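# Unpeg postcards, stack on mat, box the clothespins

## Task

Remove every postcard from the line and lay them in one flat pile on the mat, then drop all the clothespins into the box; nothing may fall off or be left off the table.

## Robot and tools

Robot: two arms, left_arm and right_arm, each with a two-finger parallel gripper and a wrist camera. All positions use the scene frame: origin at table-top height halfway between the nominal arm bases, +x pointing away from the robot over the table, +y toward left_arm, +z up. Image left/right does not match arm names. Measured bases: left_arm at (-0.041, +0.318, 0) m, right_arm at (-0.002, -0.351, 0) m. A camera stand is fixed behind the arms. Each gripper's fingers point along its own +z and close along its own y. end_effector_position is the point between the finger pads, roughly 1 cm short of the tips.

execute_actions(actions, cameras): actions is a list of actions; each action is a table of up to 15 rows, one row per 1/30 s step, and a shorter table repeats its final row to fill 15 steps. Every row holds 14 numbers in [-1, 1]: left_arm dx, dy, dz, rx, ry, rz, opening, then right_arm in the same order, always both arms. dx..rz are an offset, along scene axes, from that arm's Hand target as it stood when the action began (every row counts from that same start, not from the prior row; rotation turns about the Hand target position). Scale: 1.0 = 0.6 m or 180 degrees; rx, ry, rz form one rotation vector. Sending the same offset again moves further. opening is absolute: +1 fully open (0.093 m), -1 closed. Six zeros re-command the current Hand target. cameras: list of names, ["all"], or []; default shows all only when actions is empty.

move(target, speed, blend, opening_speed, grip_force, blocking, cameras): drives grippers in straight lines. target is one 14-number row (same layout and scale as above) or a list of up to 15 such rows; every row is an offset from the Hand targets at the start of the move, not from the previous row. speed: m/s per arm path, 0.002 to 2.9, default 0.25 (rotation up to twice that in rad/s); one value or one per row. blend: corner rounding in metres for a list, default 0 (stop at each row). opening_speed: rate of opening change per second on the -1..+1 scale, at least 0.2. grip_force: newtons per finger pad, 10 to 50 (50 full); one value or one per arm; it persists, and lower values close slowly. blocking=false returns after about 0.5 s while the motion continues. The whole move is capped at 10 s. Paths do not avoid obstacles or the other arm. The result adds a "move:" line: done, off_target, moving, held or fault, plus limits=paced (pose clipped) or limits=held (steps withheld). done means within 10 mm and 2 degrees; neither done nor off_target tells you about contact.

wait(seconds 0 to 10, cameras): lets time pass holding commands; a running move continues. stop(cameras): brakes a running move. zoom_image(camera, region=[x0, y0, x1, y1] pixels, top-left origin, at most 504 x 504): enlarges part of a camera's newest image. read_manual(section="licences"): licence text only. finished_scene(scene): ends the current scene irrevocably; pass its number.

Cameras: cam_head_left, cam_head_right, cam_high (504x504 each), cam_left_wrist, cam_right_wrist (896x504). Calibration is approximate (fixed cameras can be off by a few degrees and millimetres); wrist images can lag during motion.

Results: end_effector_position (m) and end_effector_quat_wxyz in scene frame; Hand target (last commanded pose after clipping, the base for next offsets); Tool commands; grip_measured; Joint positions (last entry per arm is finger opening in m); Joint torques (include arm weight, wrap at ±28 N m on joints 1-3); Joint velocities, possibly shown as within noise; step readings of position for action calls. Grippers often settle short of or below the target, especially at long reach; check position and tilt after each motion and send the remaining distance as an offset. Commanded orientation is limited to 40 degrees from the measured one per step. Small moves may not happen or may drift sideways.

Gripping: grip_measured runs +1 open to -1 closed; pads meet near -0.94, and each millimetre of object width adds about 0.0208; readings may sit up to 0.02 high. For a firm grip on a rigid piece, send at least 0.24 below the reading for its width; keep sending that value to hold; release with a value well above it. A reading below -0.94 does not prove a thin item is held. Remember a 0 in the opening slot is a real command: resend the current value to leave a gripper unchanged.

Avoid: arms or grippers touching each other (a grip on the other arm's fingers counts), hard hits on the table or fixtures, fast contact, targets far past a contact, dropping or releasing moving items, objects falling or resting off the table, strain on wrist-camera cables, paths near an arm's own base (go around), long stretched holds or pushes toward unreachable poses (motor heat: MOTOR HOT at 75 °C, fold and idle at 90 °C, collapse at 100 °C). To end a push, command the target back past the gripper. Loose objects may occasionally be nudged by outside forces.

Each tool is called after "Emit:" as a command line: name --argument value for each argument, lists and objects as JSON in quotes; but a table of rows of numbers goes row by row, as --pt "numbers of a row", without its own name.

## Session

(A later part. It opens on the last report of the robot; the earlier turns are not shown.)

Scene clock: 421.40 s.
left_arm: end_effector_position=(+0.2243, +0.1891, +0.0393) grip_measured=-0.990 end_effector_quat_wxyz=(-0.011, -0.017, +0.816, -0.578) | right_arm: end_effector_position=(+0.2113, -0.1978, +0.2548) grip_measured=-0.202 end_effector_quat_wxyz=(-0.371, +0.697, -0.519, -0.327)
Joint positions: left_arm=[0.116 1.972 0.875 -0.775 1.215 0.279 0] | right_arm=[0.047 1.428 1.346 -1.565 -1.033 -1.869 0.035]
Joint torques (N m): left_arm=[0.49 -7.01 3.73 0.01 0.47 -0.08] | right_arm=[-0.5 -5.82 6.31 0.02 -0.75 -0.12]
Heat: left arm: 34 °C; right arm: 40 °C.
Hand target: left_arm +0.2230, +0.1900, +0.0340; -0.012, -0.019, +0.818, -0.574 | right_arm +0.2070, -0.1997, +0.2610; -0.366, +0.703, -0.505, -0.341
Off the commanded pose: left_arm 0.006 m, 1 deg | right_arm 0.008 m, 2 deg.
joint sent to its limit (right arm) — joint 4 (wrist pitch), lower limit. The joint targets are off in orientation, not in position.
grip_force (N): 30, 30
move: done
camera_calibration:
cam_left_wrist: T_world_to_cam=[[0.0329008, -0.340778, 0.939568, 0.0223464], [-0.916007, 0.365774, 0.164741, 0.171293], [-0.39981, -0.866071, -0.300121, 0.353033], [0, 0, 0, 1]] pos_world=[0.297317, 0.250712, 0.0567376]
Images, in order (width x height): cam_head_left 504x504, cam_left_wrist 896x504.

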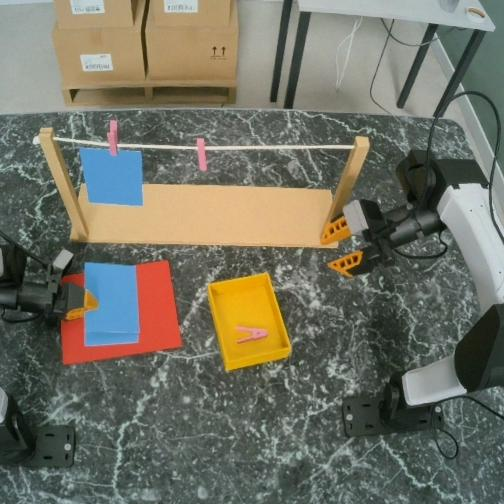

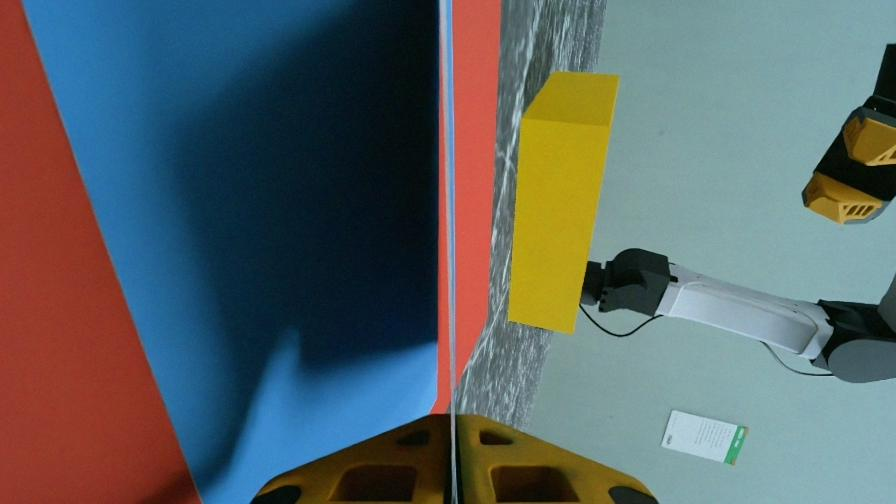

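Emit:
zoom_image --camera "cam_head_left" --region '[50, 240, 200, 380]'

Scaled by 3.360 from the camera's 504x504 image, which has a finer 720x720 frame.

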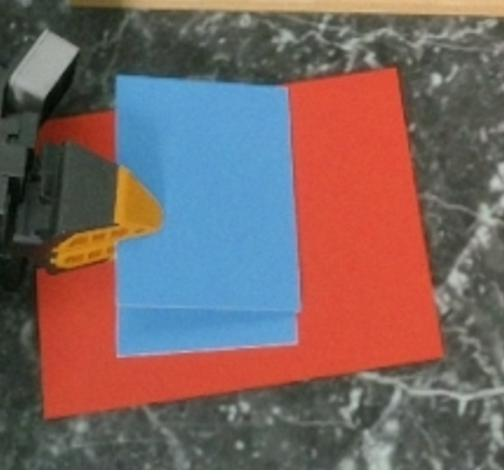

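Emit:
move --target '[-0.02, 0, -0.01, 0, 0, 0, -1, 0, 0, 0, 0, 0, 0, -0.2]' --speed 0.06 --cameras '["cam_head_left"]'

Emit:
zoom_image --camera "cam_head_left" --region '[50, 240, 200, 380]'

Scene clock: 423.17 s.
left_arm: end_effector_position=(+0.2127, +0.1880, +0.0330) grip_measured=-0.990 end_effector_quat_wxyz=(-0.017, -0.025, +0.813, -0.581) | right_arm: end_effector_position=(+0.2113, -0.1978, +0.2548) grip_measured=-0.202 end_effector_quat_wxyz=(-0.371, +0.697, -0.519, -0.327)
Joint positions: left_arm=[0.119 1.972 0.824 -0.743 1.223 0.28 0] | right_arm=[0.047 1.428 1.346 -1.565 -1.033 -1.869 0.035]
Joint torques (N m): left_arm=[0.76 -7.38 3.22 -0.01 0.36 0.08] | right_arm=[-0.44 -5.76 6.31 0.01 -0.77 -0.14]
Heat: left arm: 34 °C; right arm: 40 °C.
Hand target: left_arm +0.2109, +0.1900, +0.0280; -0.012, -0.019, +0.818, -0.574 | right_arm +0.2070, -0.1997, +0.2610; -0.366, +0.703, -0.505, -0.341
Off the commanded pose: left_arm 0.006 m, 1 deg | right_arm 0.008 m, 2 deg.
joint sent to its limit (right arm) — joint 4 (wrist pitch), lower limit. The joint targets are off in orientation, not in position.
grip_force (N): 30, 30
move: done
Images, in order (width x height): cam_head_left 504x504.

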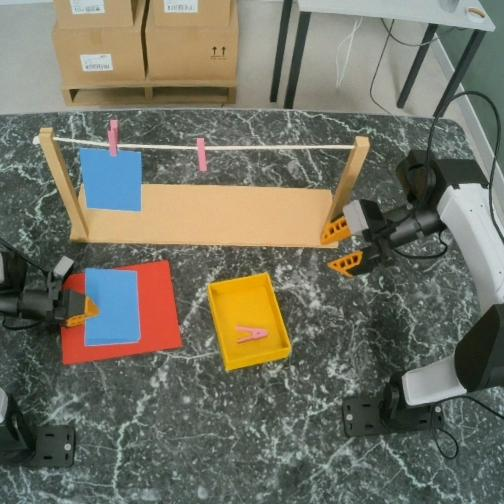

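Scaled by 3.360 from the camera's 504x504 image, which has a finer 720x720 frame.

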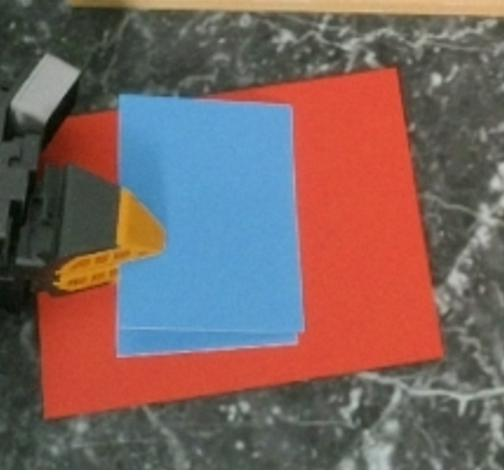

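Emit:
move --target '[0, 0, 0, 0, 0, 0, -0.73, 0, 0, 0, 0, 0, 0, -0.2]' --opening_speed 0.3 --cameras '["cam_left_wrist"]'

Scene clock: 424.77 s.
left_arm: end_effector_position=(+0.2126, +0.1881, +0.0326) grip_measured=-0.733 end_effector_quat_wxyz=(-0.017, -0.024, +0.814, -0.580) | right_arm: end_effector_position=(+0.2113, -0.1978, +0.2548) grip_measured=-0.202 end_effector_quat_wxyz=(-0.371, +0.697, -0.519, -0.327)
Joint positions: left_arm=[0.119 1.972 0.824 -0.743 1.22 0.28 0.01] | right_arm=[0.047 1.428 1.346 -1.565 -1.033 -1.869 0.035]
Joint torques (N m): left_arm=[0.73 -7.39 3.23 -0.03 0.4 0.07] | right_arm=[-0.29 -5.76 6.34 0.03 -0.74 -0.1]
Heat: left arm: 33 °C; right arm: 40 °C.
Hand target: left_arm +0.2110, +0.1900, +0.0280; -0.012, -0.019, +0.818, -0.574 | right_arm +0.2070, -0.1997, +0.2610; -0.366, +0.703, -0.505, -0.341
Off the commanded pose: left_arm 0.005 m, 1 deg | right_arm 0.008 m, 2 deg.
joint sent to its limit (right arm) — joint 4 (wrist pitch), lower limit. The joint targets are off in orientation, not in position.
grip_force (N): 30, 30
move: done
camera_calibration:
cam_left_wrist: T_world_to_cam=[[0.0508433, -0.333865, 0.941249, 0.0234235], [-0.91446, 0.3633, 0.17826, 0.161673], [-0.40147, -0.869797, -0.286835, 0.346089], [0, 0, 0, 1]] pos_world=[0.285597, 0.250112, 0.0484033]
Images, in order (width x height): cam_left_wrist 896x504.

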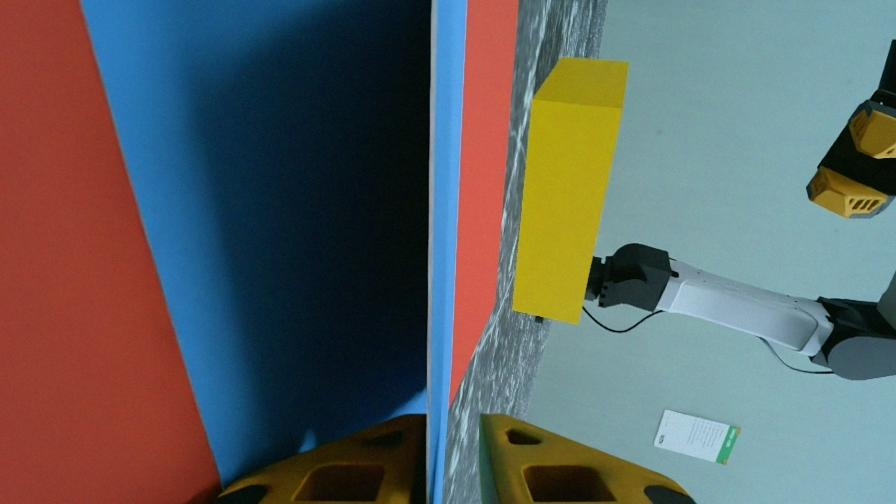

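Emit:
move --pt "0 0.0167 -0.02 0.0556 0 0 -0.73 0 0 0 0 0 0 -0.2" --pt "0 0.1 -0.02 0.0556 0 0 -0.73 0 0 0 0 0 0 -0.2" --pt "0.0 0.1 0.18 0.0278 0 0 -0.73 0 0 0 0 0 0 -0.2" --speed '[0.06, 0.12, 0.25]' --blend '[0.004, 0.01, 0]' --cameras '["cam_head_left", "cam_head_right"]'

Emit:
zoom_image --camera "cam_head_left" --region '[50, 240, 200, 380]'

Scene clock: 428.63 s.
left_arm: end_effector_position=(+0.2063, +0.2480, +0.1307) grip_measured=-0.733 end_effector_quat_wxyz=(-0.027, -0.028, +0.842, -0.538) | right_arm: end_effector_position=(+0.2113, -0.1978, +0.2548) grip_measured=-0.202 end_effector_quat_wxyz=(-0.371, +0.697, -0.519, -0.327)
Joint positions: left_arm=[0.323 1.794 1.107 -1.503 1.028 0.611 0.01] | right_arm=[0.047 1.428 1.346 -1.565 -1.033 -1.869 0.035]
Joint torques (N m): left_arm=[0.75 -7.71 7.3 -0.79 0.52 0.1] | right_arm=[-0.44 -5.75 6.27 0.02 -0.73 -0.14]
Heat: left arm: 33 °C; right arm: 39 °C.
Hand target: left_arm +0.2109, +0.2500, +0.1360; -0.011, -0.019, +0.843, -0.538 | right_arm +0.2070, -0.1997, +0.2610; -0.366, +0.703, -0.505, -0.341
Off the commanded pose: left_arm 0.007 m, 2 deg | right_arm 0.008 m, 2 deg.
joint sent to its limit (right arm) — joint 4 (wrist pitch), lower limit. The joint targets are off in orientation, not in position.
grip_force (N): 30, 30
move: done
Images, in order (width x height): cam_head_left 504x504, cam_head_right 504x504.

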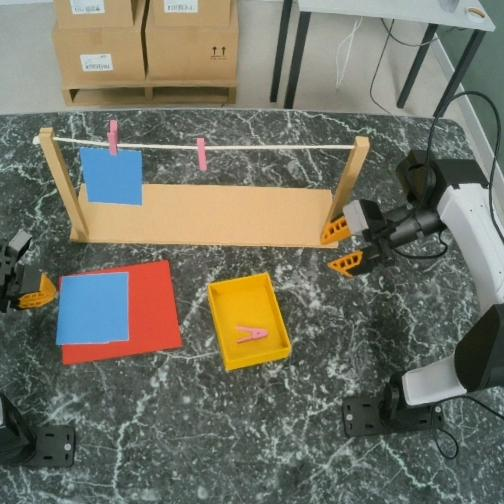

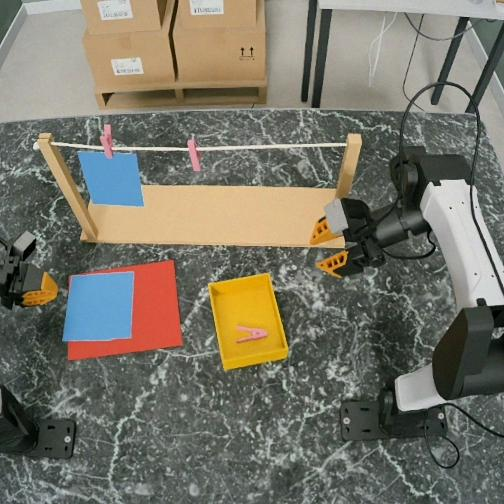

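Scaled by 3.360 from the camera's 504x504 image, which has a finer 720x720 frame.

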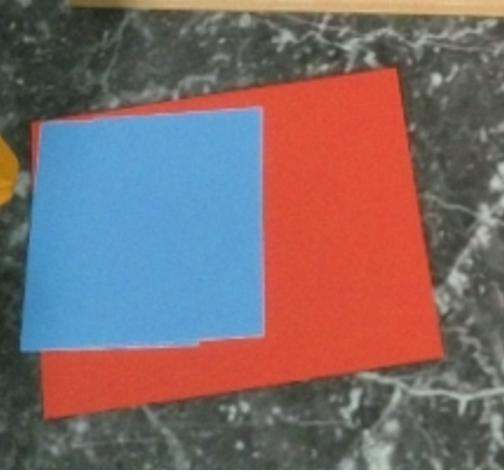

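Emit:
move --pt "0.0452 0.0067 -0.1267 0.3167 0 0 -1 0 0 0 0 0 0 -0.2" --pt "0.0452 0.0067 -0.2167 0.3167 0 0 -1 0 0 0 0 0 0 -0.2" --speed '[0.25, 0.05]' --blend '[0.005, 0]' --cameras '["cam_head_left", "cam_left_wrist"]'

Emit:
zoom_image --camera "cam_head_left" --region '[40, 230, 190, 370]'

Scene clock: 436.73 s.
left_arm: end_effector_position=(+0.2344, +0.2526, +0.0153) grip_measured=-0.991 end_effector_quat_wxyz=(-0.008, -0.020, +0.997, -0.079) | right_arm: end_effector_position=(+0.2113, -0.1978, +0.2548) grip_measured=-0.202 end_effector_quat_wxyz=(-0.371, +0.697, -0.519, -0.327)
Joint positions: left_arm=[-0.136 1.711 0.978 -0.828 0.158 -0.182 0] | right_arm=[0.047 1.428 1.346 -1.565 -1.033 -1.869 0.035]
Joint torques (N m): left_arm=[-0.14 -5.55 4.79 0.8 -0.11 -0.21] | right_arm=[-0.29 -5.78 6.27 0.03 -0.74 -0.14]
Heat: left arm: 33 °C; right arm: 39 °C.
Hand target: left_arm +0.2381, +0.2540, +0.0060; -0.001, -0.022, +0.997, -0.071 | right_arm +0.2070, -0.1997, +0.2610; -0.366, +0.703, -0.505, -0.341
Off the commanded pose: left_arm 0.010 m, 1 deg | right_arm 0.008 m, 2 deg.
joint sent to its limit (right arm) — joint 4 (wrist pitch), lower limit. The joint targets are off in orientation, not in position.
grip_force (N): 30, 30
move: done
camera_calibration:
cam_left_wrist: T_world_to_cam=[[0.0331492, -0.988503, 0.147525, 0.241842], [-0.910344, 0.0310611, 0.412685, 0.240669], [-0.412523, -0.147978, -0.898848, 0.235567], [0, 0, 0, 1]] pos_world=[0.308251, 0.266445, 0.0767406]
Images, in order (width x height): cam_head_left 504x504, cam_left_wrist 896x504.

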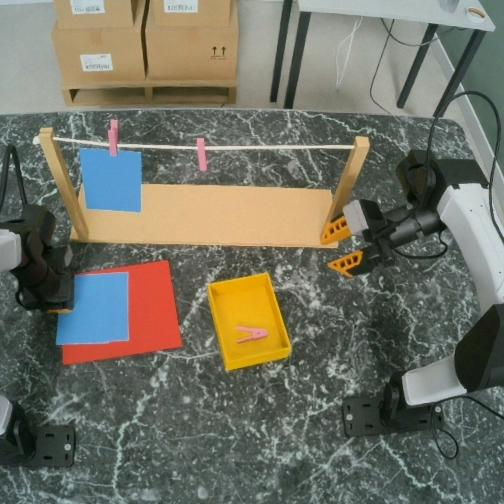

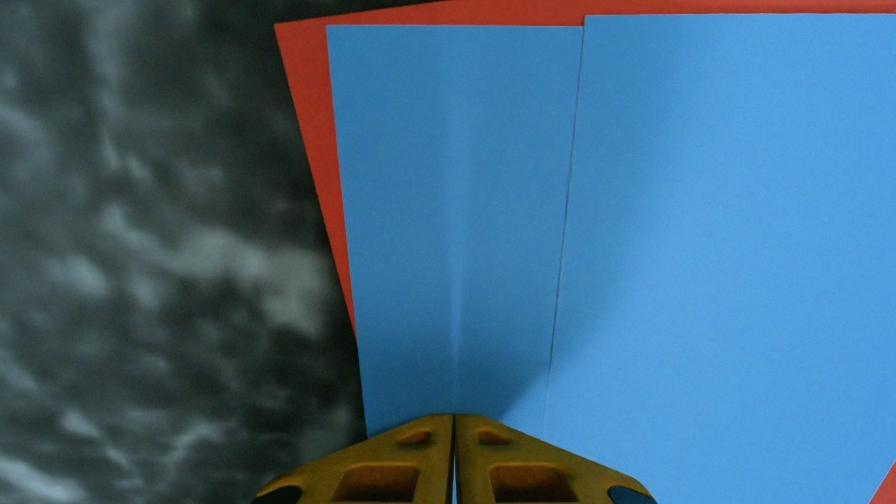

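Scaled by 3.360 from the camera's 504x504 image, which has a finer 720x720 frame.

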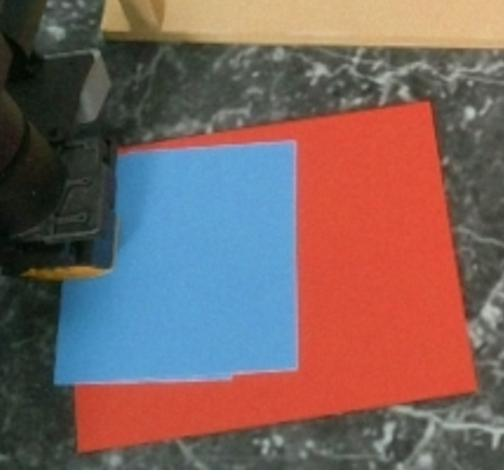

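Emit:
move --pt "0 0.0167 0.0333 0 0 0 -1 0 0 0 0 0 0 -0.2" --pt "0 0.0167 -0.0033 0 0 0 -1 0 0 0 0 0 0 -0.2" --pt "0 -0.03 -0.0033 0 0 0 -1 0 0 0 0 0 0 -0.2" --pt "0 -0.03 0.0667 0 0 0 -1 0 0 0 0 0 0 -0.2" --speed '[0.1, 0.05, 0.05, 0.15]' --blend '[0.004, 0, 0.003, 0]' --cameras '["cam_head_left", "cam_left_wrist"]'

Emit:
zoom_image --camera "cam_head_left" --region '[40, 230, 190, 370]'

Scene clock: 442.80 s.
left_arm: end_effector_position=(+0.2318, +0.2402, +0.0356) grip_measured=-0.991 end_effector_quat_wxyz=(-0.016, -0.020, +0.998, -0.061) | right_arm: end_effector_position=(+0.2113, -0.1978, +0.2548) grip_measured=-0.202 end_effector_quat_wxyz=(-0.371, +0.697, -0.519, -0.327)
Joint positions: left_arm=[-0.2 1.691 1.048 -0.933 0.126 -0.244 0] | right_arm=[0.047 1.428 1.346 -1.565 -1.033 -1.869 0.035]
Joint torques (N m): left_arm=[-0.02 -8.92 8.5 0.24 0.18 -0.22] | right_arm=[-0.29 -5.87 6.28 0.02 -0.75 -0.15]
Heat: left arm: 33 °C; right arm: 38 °C.
Hand target: left_arm +0.2381, +0.2360, +0.0460; -0.001, -0.022, +0.997, -0.071 | right_arm +0.2070, -0.1997, +0.2610; -0.366, +0.703, -0.505, -0.341
Off the commanded pose: left_arm 0.013 m, 2 deg | right_arm 0.008 m, 2 deg.
joint sent to its limit (right arm) — joint 4 (wrist pitch), lower limit. The joint targets are off in orientation, not in position.
grip_force (N): 30, 30
move: off_target (left_arm)
camera_calibration:
cam_left_wrist: T_world_to_cam=[[0.0338991, -0.993081, 0.112435, 0.228907], [-0.902559, 0.0178965, 0.430193, 0.231016], [-0.429229, -0.116062, -0.895708, 0.24707], [0, 0, 0, 1]] pos_world=[0.306795, 0.251864, 0.0961839]
Images, in order (width x height): cam_head_left 504x504, cam_left_wrist 896x504.

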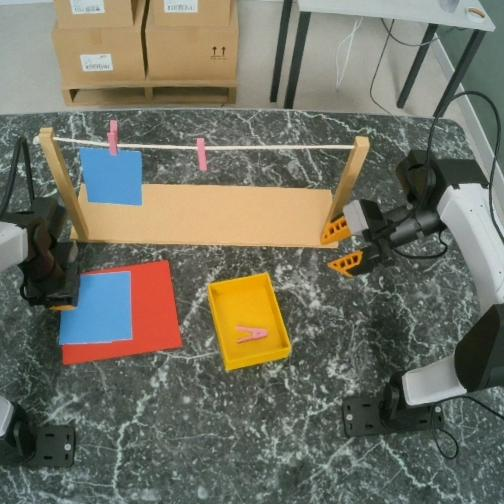

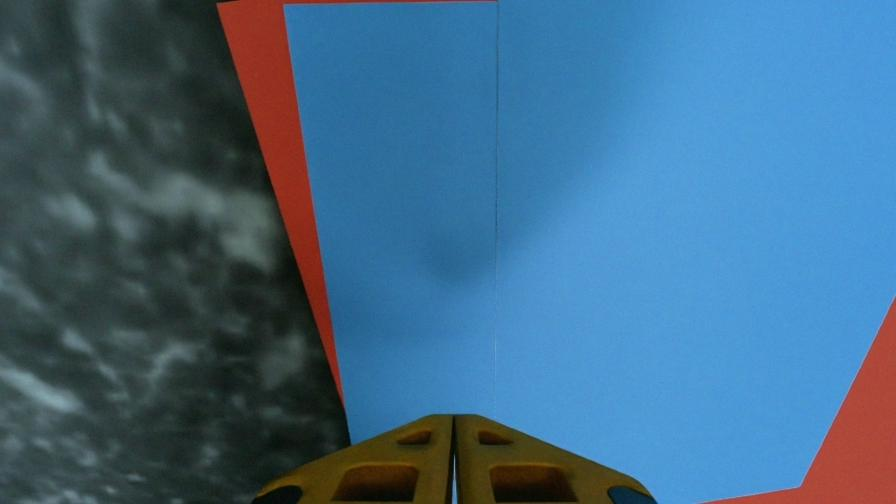

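Scaled by 3.360 from the camera's 504x504 image, which has a finer 720x720 frame.

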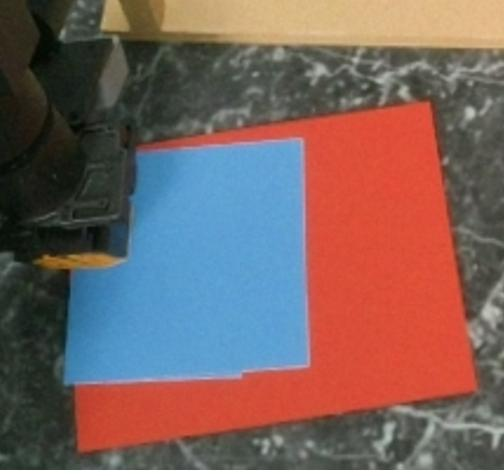

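Emit:
move --pt "0 0.0467 -0.0167 0 0 0 -1 0 0 0 0 0 0 -0.2" --pt "0 0.0467 -0.0967 0 0 0 -1 0 0 0 0 0 0 -0.2" --pt "0 -0.02 -0.0967 0 0 0 -1 0 0 0 0 0 0 -0.2" --pt "0 -0.02 0.06 0 0 0 -1 0 0 0 0 0 0 -0.2" --speed '[0.1, 0.05, 0.05, 0.15]' --blend '[0.004, 0, 0.002, 0]' --cameras '["cam_head_left", "cam_left_wrist"]'

Emit:
zoom_image --camera "cam_head_left" --region '[40, 230, 190, 370]'

Scene clock: 448.27 s.
left_arm: end_effector_position=(+0.2343, +0.2281, +0.0730) grip_measured=-0.991 end_effector_quat_wxyz=(-0.012, -0.020, +0.998, -0.061) | right_arm: end_effector_position=(+0.2113, -0.1978, +0.2548) grip_measured=-0.202 end_effector_quat_wxyz=(-0.371, +0.697, -0.519, -0.327)
Joint positions: left_arm=[-0.24 1.655 1.164 -1.072 0.125 -0.286 0] | right_arm=[0.047 1.428 1.346 -1.565 -1.033 -1.869 0.035]
Joint torques (N m): left_arm=[-0.06 -8.4 8.7 0.25 0.18 -0.22] | right_arm=[-0.39 -5.79 6.41 0.01 -0.73 -0.11]
Heat: left arm: 33 °C; right arm: 38 °C.
Hand target: left_arm +0.2381, +0.2240, +0.0820; -0.001, -0.022, +0.997, -0.071 | right_arm +0.2070, -0.1997, +0.2610; -0.366, +0.703, -0.505, -0.341
Off the commanded pose: left_arm 0.011 m, 2 deg | right_arm 0.008 m, 2 deg.
joint sent to its limit (right arm) — joint 4 (wrist pitch), lower limit. The joint targets are off in orientation, not in position.
grip_force (N): 30, 30
move: off_target (left_arm)
camera_calibration:
cam_left_wrist: T_world_to_cam=[[0.0333593, -0.993015, 0.113175, 0.212603], [-0.90628, 0.0176856, 0.422308, 0.218926], [-0.42136, -0.116657, -0.899359, 0.278761], [0, 0, 0, 1]] pos_world=[0.308775, 0.239766, 0.134191]
Images, in order (width x height): cam_head_left 504x504, cam_left_wrist 896x504.

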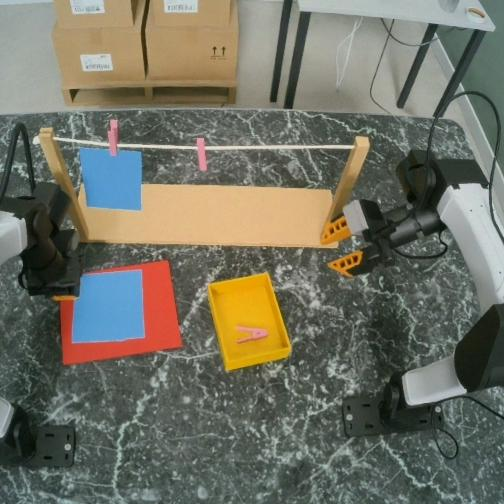

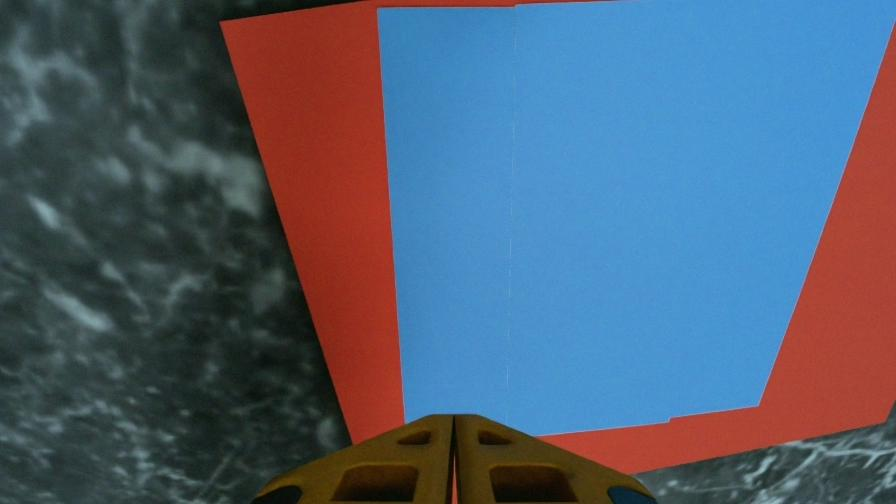

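Scaled by 3.360 from the camera's 504x504 image, which has a finer 720x720 frame.

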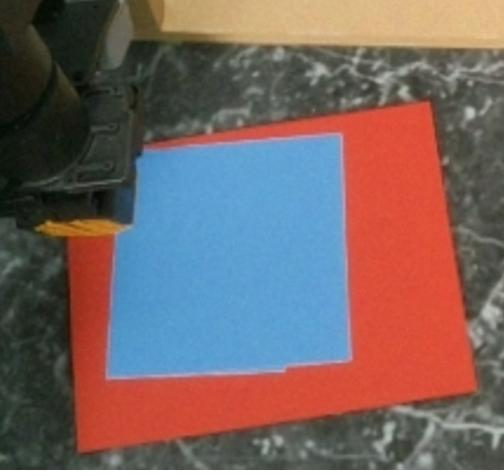

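Emit:
move --pt "0 -0.2033 -0.0533 0 0 0 -1 0 0 0 0 0 0 -0.2" --pt "0 -0.2033 -0.1567 0 0 0 -1 0 0 0 0 0 0 -0.2" --pt "0 -0.1383 -0.1567 0 0 0 -1 0 0 0 0 0 0 -0.2" --pt "0 -0.1383 0.03 0 0 0 -1 0 0 0 0 0 0 -0.2" --speed '[0.2, 0.06, 0.05, 0.15]' --blend '[0.004, 0, 0.002, 0]' --cameras '["cam_head_left", "cam_left_wrist"]'

Emit:
zoom_image --camera "cam_head_left" --region '[40, 230, 190, 370]'

Scene clock: 454.13 s.
left_arm: end_effector_position=(+0.2322, +0.1392, +0.0901) grip_measured=-0.991 end_effector_quat_wxyz=(-0.019, -0.026, +0.997, -0.071) | right_arm: end_effector_position=(+0.2113, -0.1978, +0.2548) grip_measured=-0.202 end_effector_quat_wxyz=(-0.371, +0.697, -0.519, -0.327)
Joint positions: left_arm=[-0.504 1.75 1.34 -1.12 0.141 -0.562 0] | right_arm=[0.047 1.428 1.346 -1.565 -1.033 -1.869 0.035]
Joint torques (N m): left_arm=[0.68 -9.65 8.99 0.31 -0.15 -0.02] | right_arm=[-0.44 -5.83 6.37 0.03 -0.73 -0.11]
Heat: left arm: 34 °C; right arm: 38 °C.
Hand target: left_arm +0.2381, +0.1410, +0.1000; -0.001, -0.022, +0.997, -0.071 | right_arm +0.2070, -0.1997, +0.2610; -0.366, +0.703, -0.505, -0.341
Off the commanded pose: left_arm 0.012 m, 2 deg | right_arm 0.008 m, 2 deg.
joint sent to its limit (right arm) — joint 4 (wrist pitch), lower limit. The joint targets are off in orientation, not in position.
grip_force (N): 30, 30
move: off_target (left_arm)
camera_calibration:
cam_left_wrist: T_world_to_cam=[[0.0449095, -0.99021, 0.132163, 0.117675], [-0.900888, 0.0170296, 0.433717, 0.209198], [-0.431722, -0.138542, -0.891304, 0.287703], [0, 0, 0, 1]] pos_world=[0.307387, 0.152819, 0.150146]
Images, in order (width x height): cam_head_left 504x504, cam_left_wrist 896x504.

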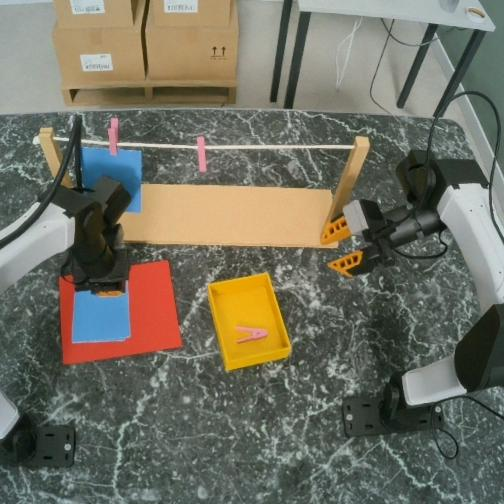

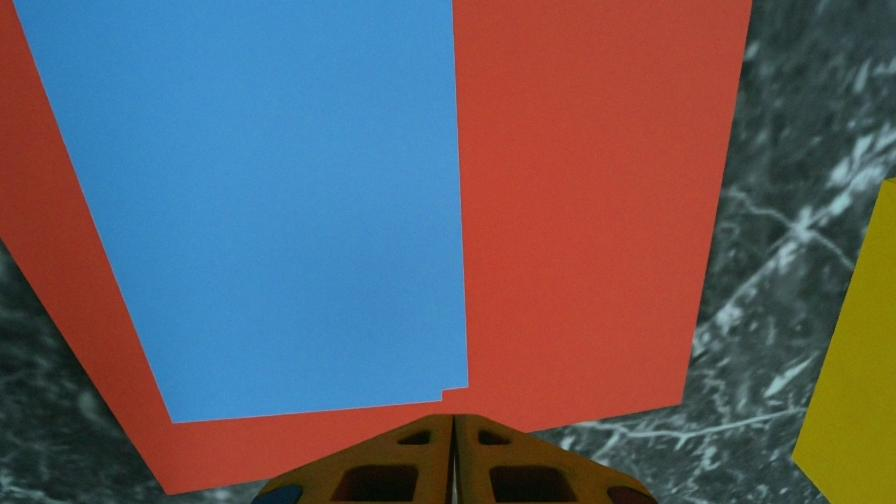

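Scaled by 3.360 from the camera's 504x504 image, which has a finer 720x720 frame.

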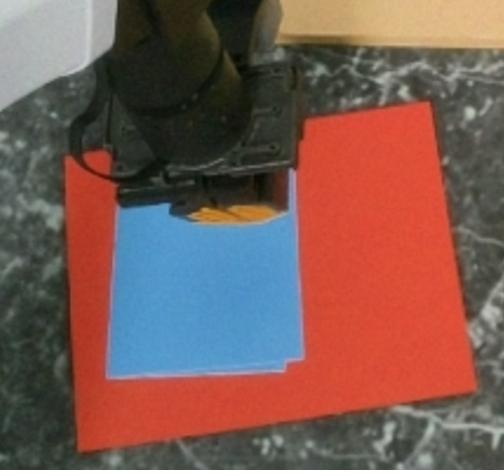

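Emit:
execute_actions --actions '[]' --cameras '["cam_head_left"]'

Scene clock: 456.20 s.
left_arm: end_effector_position=(+0.2321, +0.1393, +0.0901) grip_measured=-0.991 end_effector_quat_wxyz=(-0.019, -0.025, +0.997, -0.071) | right_arm: end_effector_position=(+0.2113, -0.1978, +0.2548) grip_measured=-0.202 end_effector_quat_wxyz=(-0.371, +0.697, -0.519, -0.327)
Joint positions: left_arm=[-0.504 1.75 1.34 -1.12 0.141 -0.562 0] | right_arm=[0.047 1.428 1.346 -1.565 -1.033 -1.869 0.035]
Joint velocities: within noise
Joint torques (N m): left_arm=[0.66 -9.65 8.96 0.32 -0.14 -0.02] | right_arm=[-0.42 -5.81 6.42 0.02 -0.72 -0.13]
Heat: left arm: 34 °C; right arm: 37 °C.
Hand target: left_arm +0.2381, +0.1410, +0.1001; -0.001, -0.022, +0.997, -0.071 | right_arm +0.2070, -0.1997, +0.2610; -0.366, +0.703, -0.505, -0.341
Tool commands: left_gripper/opening=-1.0 right_gripper/opening=-0.2
Off the commanded pose: left_arm 0.012 m, 2 deg | right_arm 0.008 m, 2 deg.
grip_force (N): 30, 30
Images, in order (width x height): cam_head_left 504x504.

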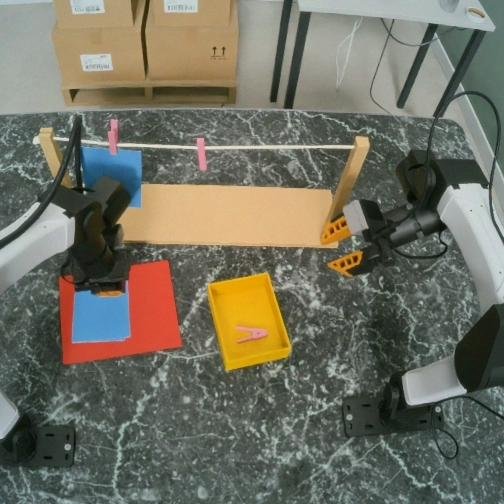

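Emit:
move --pt "0.0198 -0.085 0.1667 0.0543 -0.3819 -0.3493 1.0 0 0 0 0 0 0 -0.2" --pt "0.0965 -0.1633 0.25 0.4645 -0.6777 -0.4545 1.0 0 0 0 0 0 0 -0.2" --speed 0.4 --blend '[0.03, 0]' --cameras '["cam_head_left", "cam_left_wrist"]'

Scene clock: 466.80 s.
left_arm: end_effector_position=(+0.2993, +0.0432, +0.2197) grip_measured=+1.000 end_effector_quat_wxyz=(+0.645, +0.597, +0.172, +0.444) | right_arm: end_effector_position=(+0.2113, -0.1978, +0.2548) grip_measured=-0.202 end_effector_quat_wxyz=(-0.371, +0.697, -0.519, -0.327)
Joint positions: left_arm=[-0.671 1.727 0.505 1.451 0.013 1.89 0.093] | right_arm=[0.047 1.428 1.346 -1.565 -1.033 -1.869 0.035]
Joint torques (N m): left_arm=[0.8 -5.67 7.99 3.25 0.22 -0.2] | right_arm=[-0.32 -5.78 6.37 -0.01 -0.74 -0.13]
Heat: left arm: 35 °C; right arm: 37 °C.
Hand target: left_arm +0.2961, +0.0430, +0.2500; +0.693, +0.529, +0.142, +0.469 | right_arm +0.2070, -0.1997, +0.2610; -0.366, +0.703, -0.505, -0.341
Off the commanded pose: left_arm 0.031 m, 11 deg | right_arm 0.008 m, 2 deg.
joint sent to its limit (left arm) — joint 4 (wrist pitch), upper limit. The joint targets are off in orientation, not in position.
joint sent to its limit (right arm) — joint 4 (wrist pitch), lower limit. The joint targets are off in orientation, not in position.
grip_force (N): 30, 30
move: off_target (left_arm)
camera_calibration:
cam_left_wrist: T_world_to_cam=[[0.37931, 0.109034, -0.918823, 0.0857907], [0.197233, 0.960681, 0.195424, -0.102076], [0.904004, -0.255349, 0.342891, -0.247078], [0, 0, 0, 1]] pos_world=[0.210951, 0.025617, 0.183495]
Images, in order (width x height): cam_head_left 504x504, cam_left_wrist 896x504.

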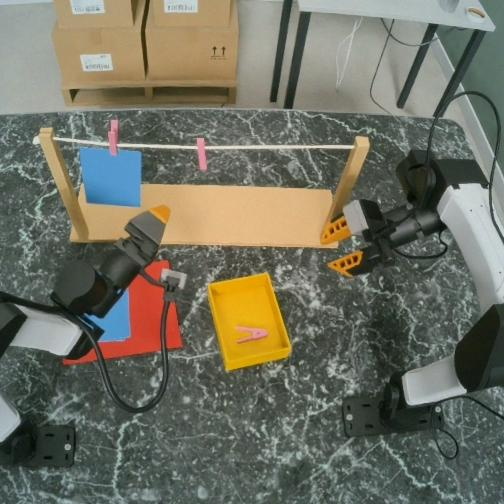

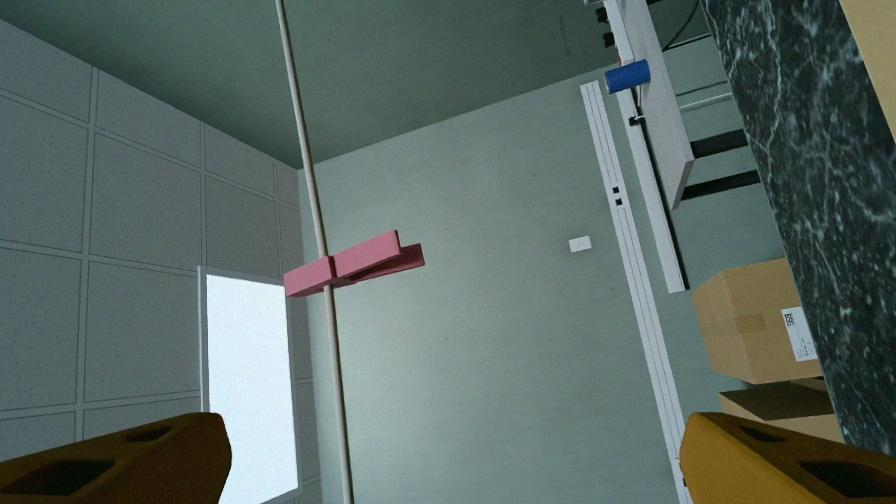

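Emit:
move --target '[0.0032, -0.1083, 0.1083, -0.0459, 0.0061, 0.0819, 0.31, 0, 0, 0, 0, 0, 0, -0.2]' --speed 0.3 --cameras '["cam_left_wrist"]'

Scene clock: 482.53 s.
left_arm: end_effector_position=(+0.2987, -0.0240, +0.3015) grip_measured=+0.313 end_effector_quat_wxyz=(+0.647, +0.488, +0.244, +0.532) | right_arm: end_effector_position=(+0.2113, -0.1978, +0.2548) grip_measured=-0.202 end_effector_quat_wxyz=(-0.371, +0.697, -0.519, -0.327)
Joint positions: left_arm=[-0.949 1.837 0.865 1.446 -0.484 2.03 0.06] | right_arm=[0.047 1.428 1.346 -1.565 -1.033 -1.869 0.035]
Joint torques (N m): left_arm=[0.1 -7.65 9.1 2.31 -0.01 -0.13] | right_arm=[-0.4 -5.87 6.42 0.01 -0.74 -0.16]
Heat: left arm: 34 °C; right arm: 36 °C.
Hand target: left_arm +0.2979, -0.0220, +0.3149; +0.662, +0.460, +0.248, +0.537 | right_arm +0.2070, -0.1997, +0.2610; -0.366, +0.703, -0.505, -0.341
Off the commanded pose: left_arm 0.014 m, 4 deg | right_arm 0.008 m, 2 deg.
joint sent to its limit (right arm) — joint 4 (wrist pitch), lower limit. The joint targets are off in orientation, not in position.
grip_force (N): 30, 30
move: off_target (left_arm)
camera_calibration:
cam_left_wrist: T_world_to_cam=[[0.460778, 0.0484788, -0.886191, 0.132876], [-0.0494081, 0.99836, 0.028925, 0.0715289], [0.886139, 0.030457, 0.462417, -0.315558], [0, 0, 0, 1]] pos_world=[0.221936, -0.0682423, 0.261603]
Images, in order (width x height): cam_left_wrist 896x504.

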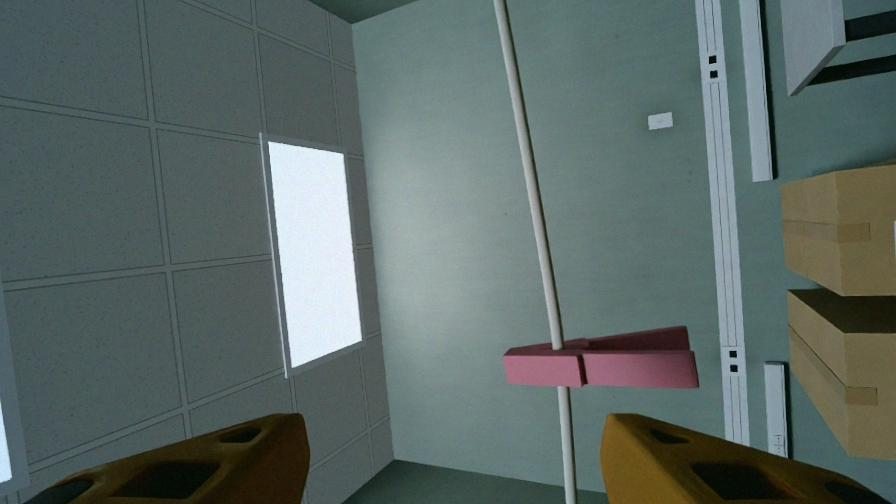

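Emit:
move --target '[0.0858, 0.007, -0.0265, 0, 0, 0, 0.435, 0, 0, 0, 0, 0, 0, -0.2]' --speed 0.12 --cameras '["cam_left_wrist"]'

Scene clock: 485.07 s.
left_arm: end_effector_position=(+0.3510, -0.0151, +0.2872) grip_measured=+0.433 end_effector_quat_wxyz=(+0.639, +0.483, +0.254, +0.542) | right_arm: end_effector_position=(+0.2113, -0.1978, +0.2548) grip_measured=-0.202 end_effector_quat_wxyz=(-0.371, +0.697, -0.519, -0.327)
Joint positions: left_arm=[-0.832 1.96 0.972 1.446 -0.412 1.986 0.066] | right_arm=[0.047 1.428 1.346 -1.565 -1.033 -1.869 0.035]
Joint torques (N m): left_arm=[0.39 -8.69 9.09 2.24 0.31 -0.34] | right_arm=[-0.34 -5.83 6.35 0.01 -0.74 -0.14]
Heat: left arm: 34 °C; right arm: 36 °C.
Hand target: left_arm +0.3495, -0.0177, +0.2990; +0.662, +0.460, +0.248, +0.537 | right_arm +0.2070, -0.1997, +0.2610; -0.366, +0.703, -0.505, -0.341
Off the commanded pose: left_arm 0.012 m, 4 deg | right_arm 0.008 m, 2 deg.
joint sent to its limit (right arm) — joint 4 (wrist pitch), lower limit. The joint targets are off in orientation, not in position.
grip_force (N): 30, 30
move: off_target (left_arm)
camera_calibration:
cam_left_wrist: T_world_to_cam=[[0.458196, 0.0597929, -0.886838, 0.0969088], [-0.0834891, 0.996219, 0.024032, 0.0788879], [0.884921, 0.0630299, 0.461456, -0.354441], [0, 0, 0, 1]] pos_world=[0.275836, -0.0620436, 0.247606]
Images, in order (width x height): cam_left_wrist 896x504.

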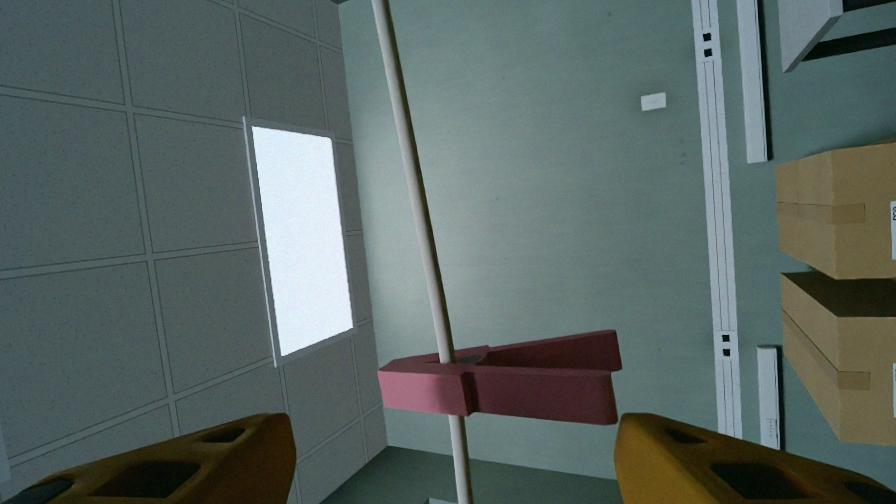

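Emit:
move --pt "0 -0.015 -0.018 0 0 0 0.558 0 0 0 0 0 0 -0.2" --pt "0.043 -0.015 -0.018 0 0 0 0.558 0 0 0 0 0 0 -0.2" --speed 0.08 --cameras '["cam_left_wrist"]'

Scene clock: 489.23 s.
left_arm: end_effector_position=(+0.3761, -0.0232, +0.2800) grip_measured=+0.556 end_effector_quat_wxyz=(+0.642, +0.477, +0.254, +0.543) | right_arm: end_effector_position=(+0.2113, -0.1978, +0.2548) grip_measured=-0.202 end_effector_quat_wxyz=(-0.371, +0.697, -0.519, -0.327)
Joint positions: left_arm=[-0.8 2.055 1.075 1.444 -0.384 1.969 0.072] | right_arm=[0.047 1.428 1.346 -1.565 -1.033 -1.869 0.035]
Joint torques (N m): left_arm=[0.38 -9.37 9.13 2.14 0.28 -0.37] | right_arm=[-0.36 -5.83 6.35 0.01 -0.73 -0.12]
Heat: left arm: 34 °C; right arm: 36 °C.
Hand target: left_arm +0.3753, -0.0267, +0.2883; +0.662, +0.460, +0.248, +0.537 | right_arm +0.2070, -0.1997, +0.2610; -0.366, +0.703, -0.505, -0.341
Off the commanded pose: left_arm 0.009 m, 3 deg | right_arm 0.008 m, 2 deg.
joint sent to its limit (right arm) — joint 4 (wrist pitch), lower limit. The joint targets are off in orientation, not in position.
grip_force (N): 30, 30
move: off_target (left_arm)
camera_calibration:
cam_left_wrist: T_world_to_cam=[[0.464693, 0.050858, -0.88401, 0.0761594], [-0.0845015, 0.99634, 0.0129009, 0.092733], [0.881431, 0.0687053, 0.467289, -0.372906], [0, 0, 0, 1]] pos_world=[0.301136, -0.0706463, 0.240384]
Images, in order (width x height): cam_left_wrist 896x504.

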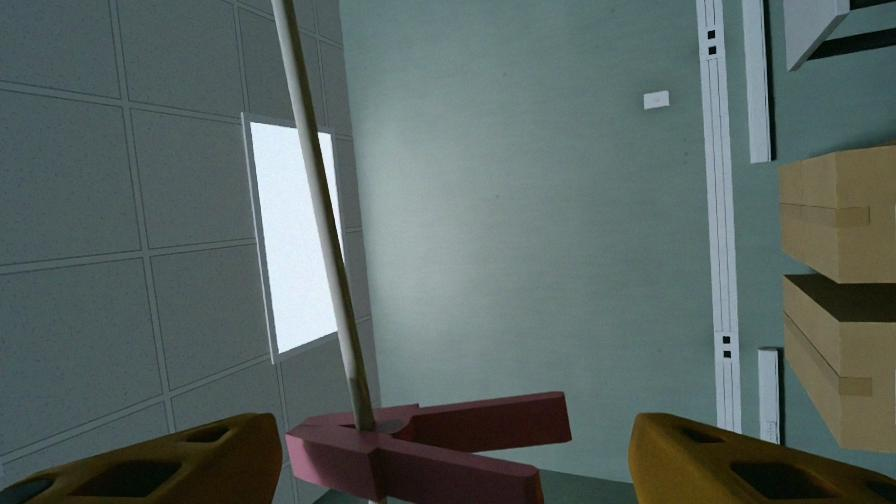

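Emit:
move --target '[0.0333, -0.003, 0.0017, 0, 0, 0, 0.558, 0, 0, 0, 0, 0, 0, -0.2]' --speed 0.06 --cameras '["cam_left_wrist"]'

Scene clock: 490.80 s.
left_arm: end_effector_position=(+0.3937, -0.0245, +0.2859) grip_measured=+0.556 end_effector_quat_wxyz=(+0.649, +0.468, +0.253, +0.544) | right_arm: end_effector_position=(+0.2113, -0.1978, +0.2548) grip_measured=-0.202 end_effector_quat_wxyz=(-0.371, +0.697, -0.519, -0.327)
Joint positions: left_arm=[-0.77 2.096 1.152 1.425 -0.357 1.952 0.072] | right_arm=[0.047 1.428 1.346 -1.565 -1.033 -1.869 0.035]
Joint torques (N m): left_arm=[0.64 -9.78 9.28 1.91 0.32 -0.37] | right_arm=[-0.42 -5.72 6.34 0.01 -0.74 -0.12]
Heat: left arm: 34 °C; right arm: 36 °C.
Hand target: left_arm +0.3952, -0.0285, +0.2895; +0.662, +0.459, +0.248, +0.537 | right_arm +0.2070, -0.1997, +0.2610; -0.366, +0.703, -0.505, -0.341
Off the commanded pose: left_arm 0.005 m, 2 deg | right_arm 0.008 m, 2 deg.
joint sent to its limit (right arm) — joint 4 (wrist pitch), lower limit. The joint targets are off in orientation, not in position.
grip_force (N): 30, 30
move: done
camera_calibration:
cam_left_wrist: T_world_to_cam=[[0.478568, 0.0347329, -0.877363, 0.0654695], [-0.0821542, 0.996605, -0.00535857, 0.0997466], [0.874199, 0.0746435, 0.479797, -0.391757], [0, 0, 0, 1]] pos_world=[0.319336, -0.0724398, 0.245939]
Images, in order (width x height): cam_left_wrist 896x504.

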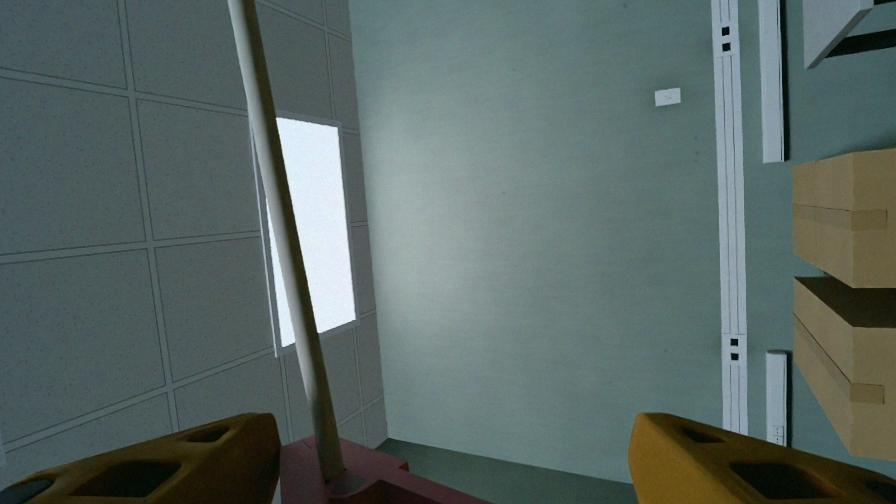

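Emit:
wait --seconds 0.1 --cameras '["cam_head_left", "cam_high"]'

Emit:
zoom_image --camera "cam_head_left" --region '[140, 110, 260, 210]'

Emit:
zoom_image --camera "cam_high" --region '[180, 120, 300, 220]'

Scene clock: 491.20 s.
left_arm: end_effector_position=(+0.3937, -0.0246, +0.2859) grip_measured=+0.556 end_effector_quat_wxyz=(+0.649, +0.468, +0.253, +0.544) | right_arm: end_effector_position=(+0.2113, -0.1978, +0.2548) grip_measured=-0.202 end_effector_quat_wxyz=(-0.371, +0.697, -0.519, -0.327)
Joint positions: left_arm=[-0.77 2.096 1.152 1.425 -0.356 1.952 0.072] | right_arm=[0.047 1.428 1.346 -1.565 -1.033 -1.869 0.035]
Joint torques (N m): left_arm=[0.54 -9.78 9.26 1.9 0.28 -0.37] | right_arm=[-0.38 -5.89 6.31 0.02 -0.74 -0.11]
Heat: left arm: 34 °C; right arm: 36 °C.
Hand target: left_arm +0.3953, -0.0285, +0.2895; +0.662, +0.460, +0.248, +0.537 | right_arm +0.2070, -0.1997, +0.2610; -0.366, +0.703, -0.505, -0.341
Tool commands: left_gripper/opening=+0.558 right_gripper/opening=-0.2
Off the commanded pose: left_arm 0.005 m, 2 deg | right_arm 0.008 m, 2 deg.
grip_force (N): 30, 30
wait: 0.10 s; at rest from the start
Images, in order (width x height): cam_head_left 504x504, cam_high 504x504.

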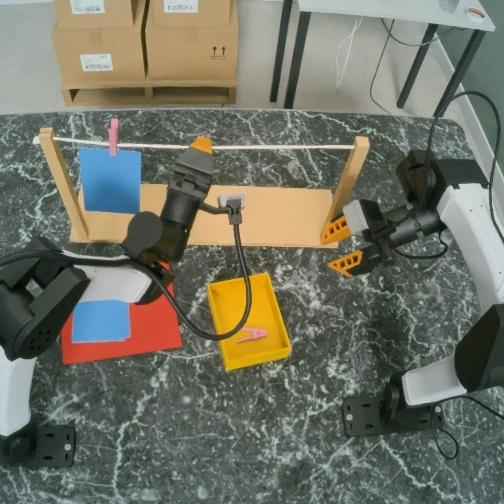

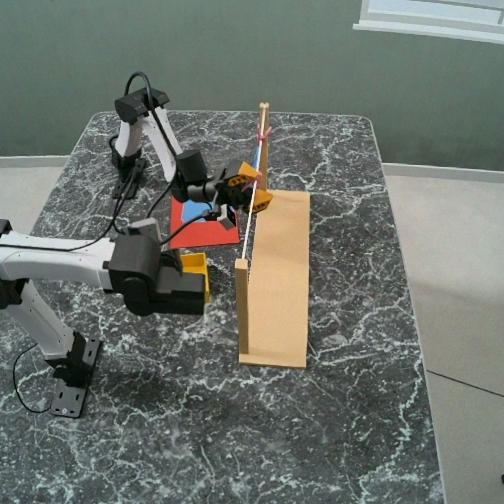

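Scaled by 4.200 from the camera's 504x504 image, which has a finer 720x720 frame.

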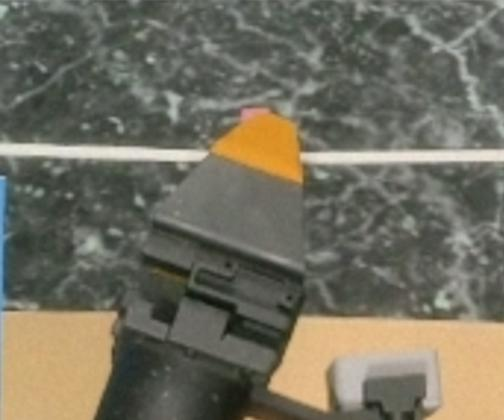

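Scaled by 4.200 from the camera's 504x504 image, which has a finer 720x720 frame.

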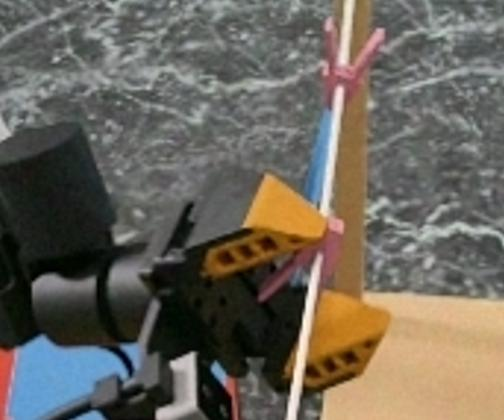

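Emit:
move --target '[0, 0, 0, 0, 0, 0, 0.10, 0, 0, 0, 0, 0, 0, -0.2]' --speed 0.06 --opening_speed 0.5 --cameras '["cam_high"]'

Emit:
zoom_image --camera "cam_high" --region '[200, 150, 290, 225]'

Scene clock: 493.53 s.
left_arm: end_effector_position=(+0.3936, -0.0248, +0.2860) grip_measured=+0.103 end_effector_quat_wxyz=(+0.649, +0.468, +0.253, +0.544) | right_arm: end_effector_position=(+0.2113, -0.1978, +0.2548) grip_measured=-0.202 end_effector_quat_wxyz=(-0.371, +0.697, -0.519, -0.327)
Joint positions: left_arm=[-0.77 2.096 1.152 1.425 -0.355 1.952 0.05] | right_arm=[0.047 1.428 1.346 -1.565 -1.033 -1.869 0.035]
Joint torques (N m): left_arm=[0.59 -9.8 9.29 1.91 0.28 -0.36] | right_arm=[-0.44 -5.87 6.3 0.03 -0.74 -0.12]
Heat: left arm: 35 °C; right arm: 36 °C.
Hand target: left_arm +0.3952, -0.0285, +0.2895; +0.662, +0.460, +0.248, +0.537 | right_arm +0.2070, -0.1997, +0.2610; -0.366, +0.703, -0.505, -0.341
Off the commanded pose: left_arm 0.005 m, 2 deg | right_arm 0.008 m, 2 deg.
joint sent to its limit (right arm) — joint 4 (wrist pitch), lower limit. The joint targets are off in orientation, not in position.
grip_force (N): 30, 30
move: done
Images, in order (width x height): cam_high 504x504.

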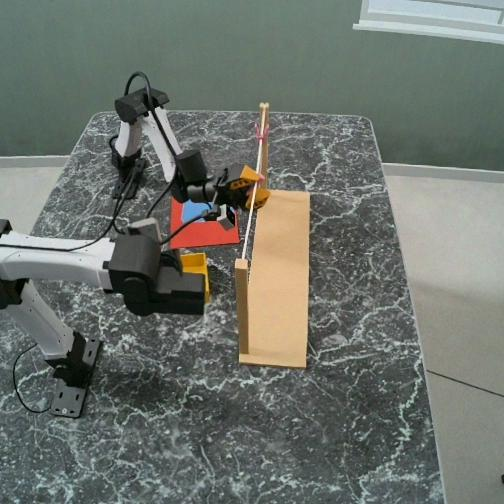

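Scaled by 5.600 from the camera's 504x504 image, which has a finer 720x720 frame.

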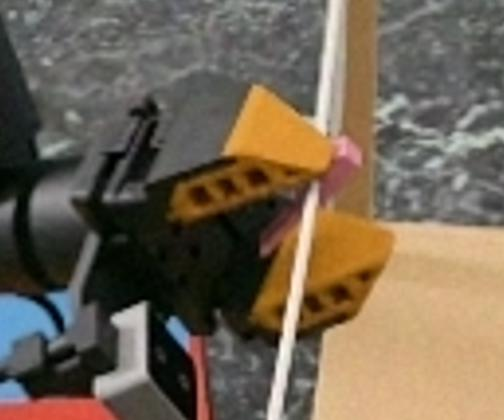

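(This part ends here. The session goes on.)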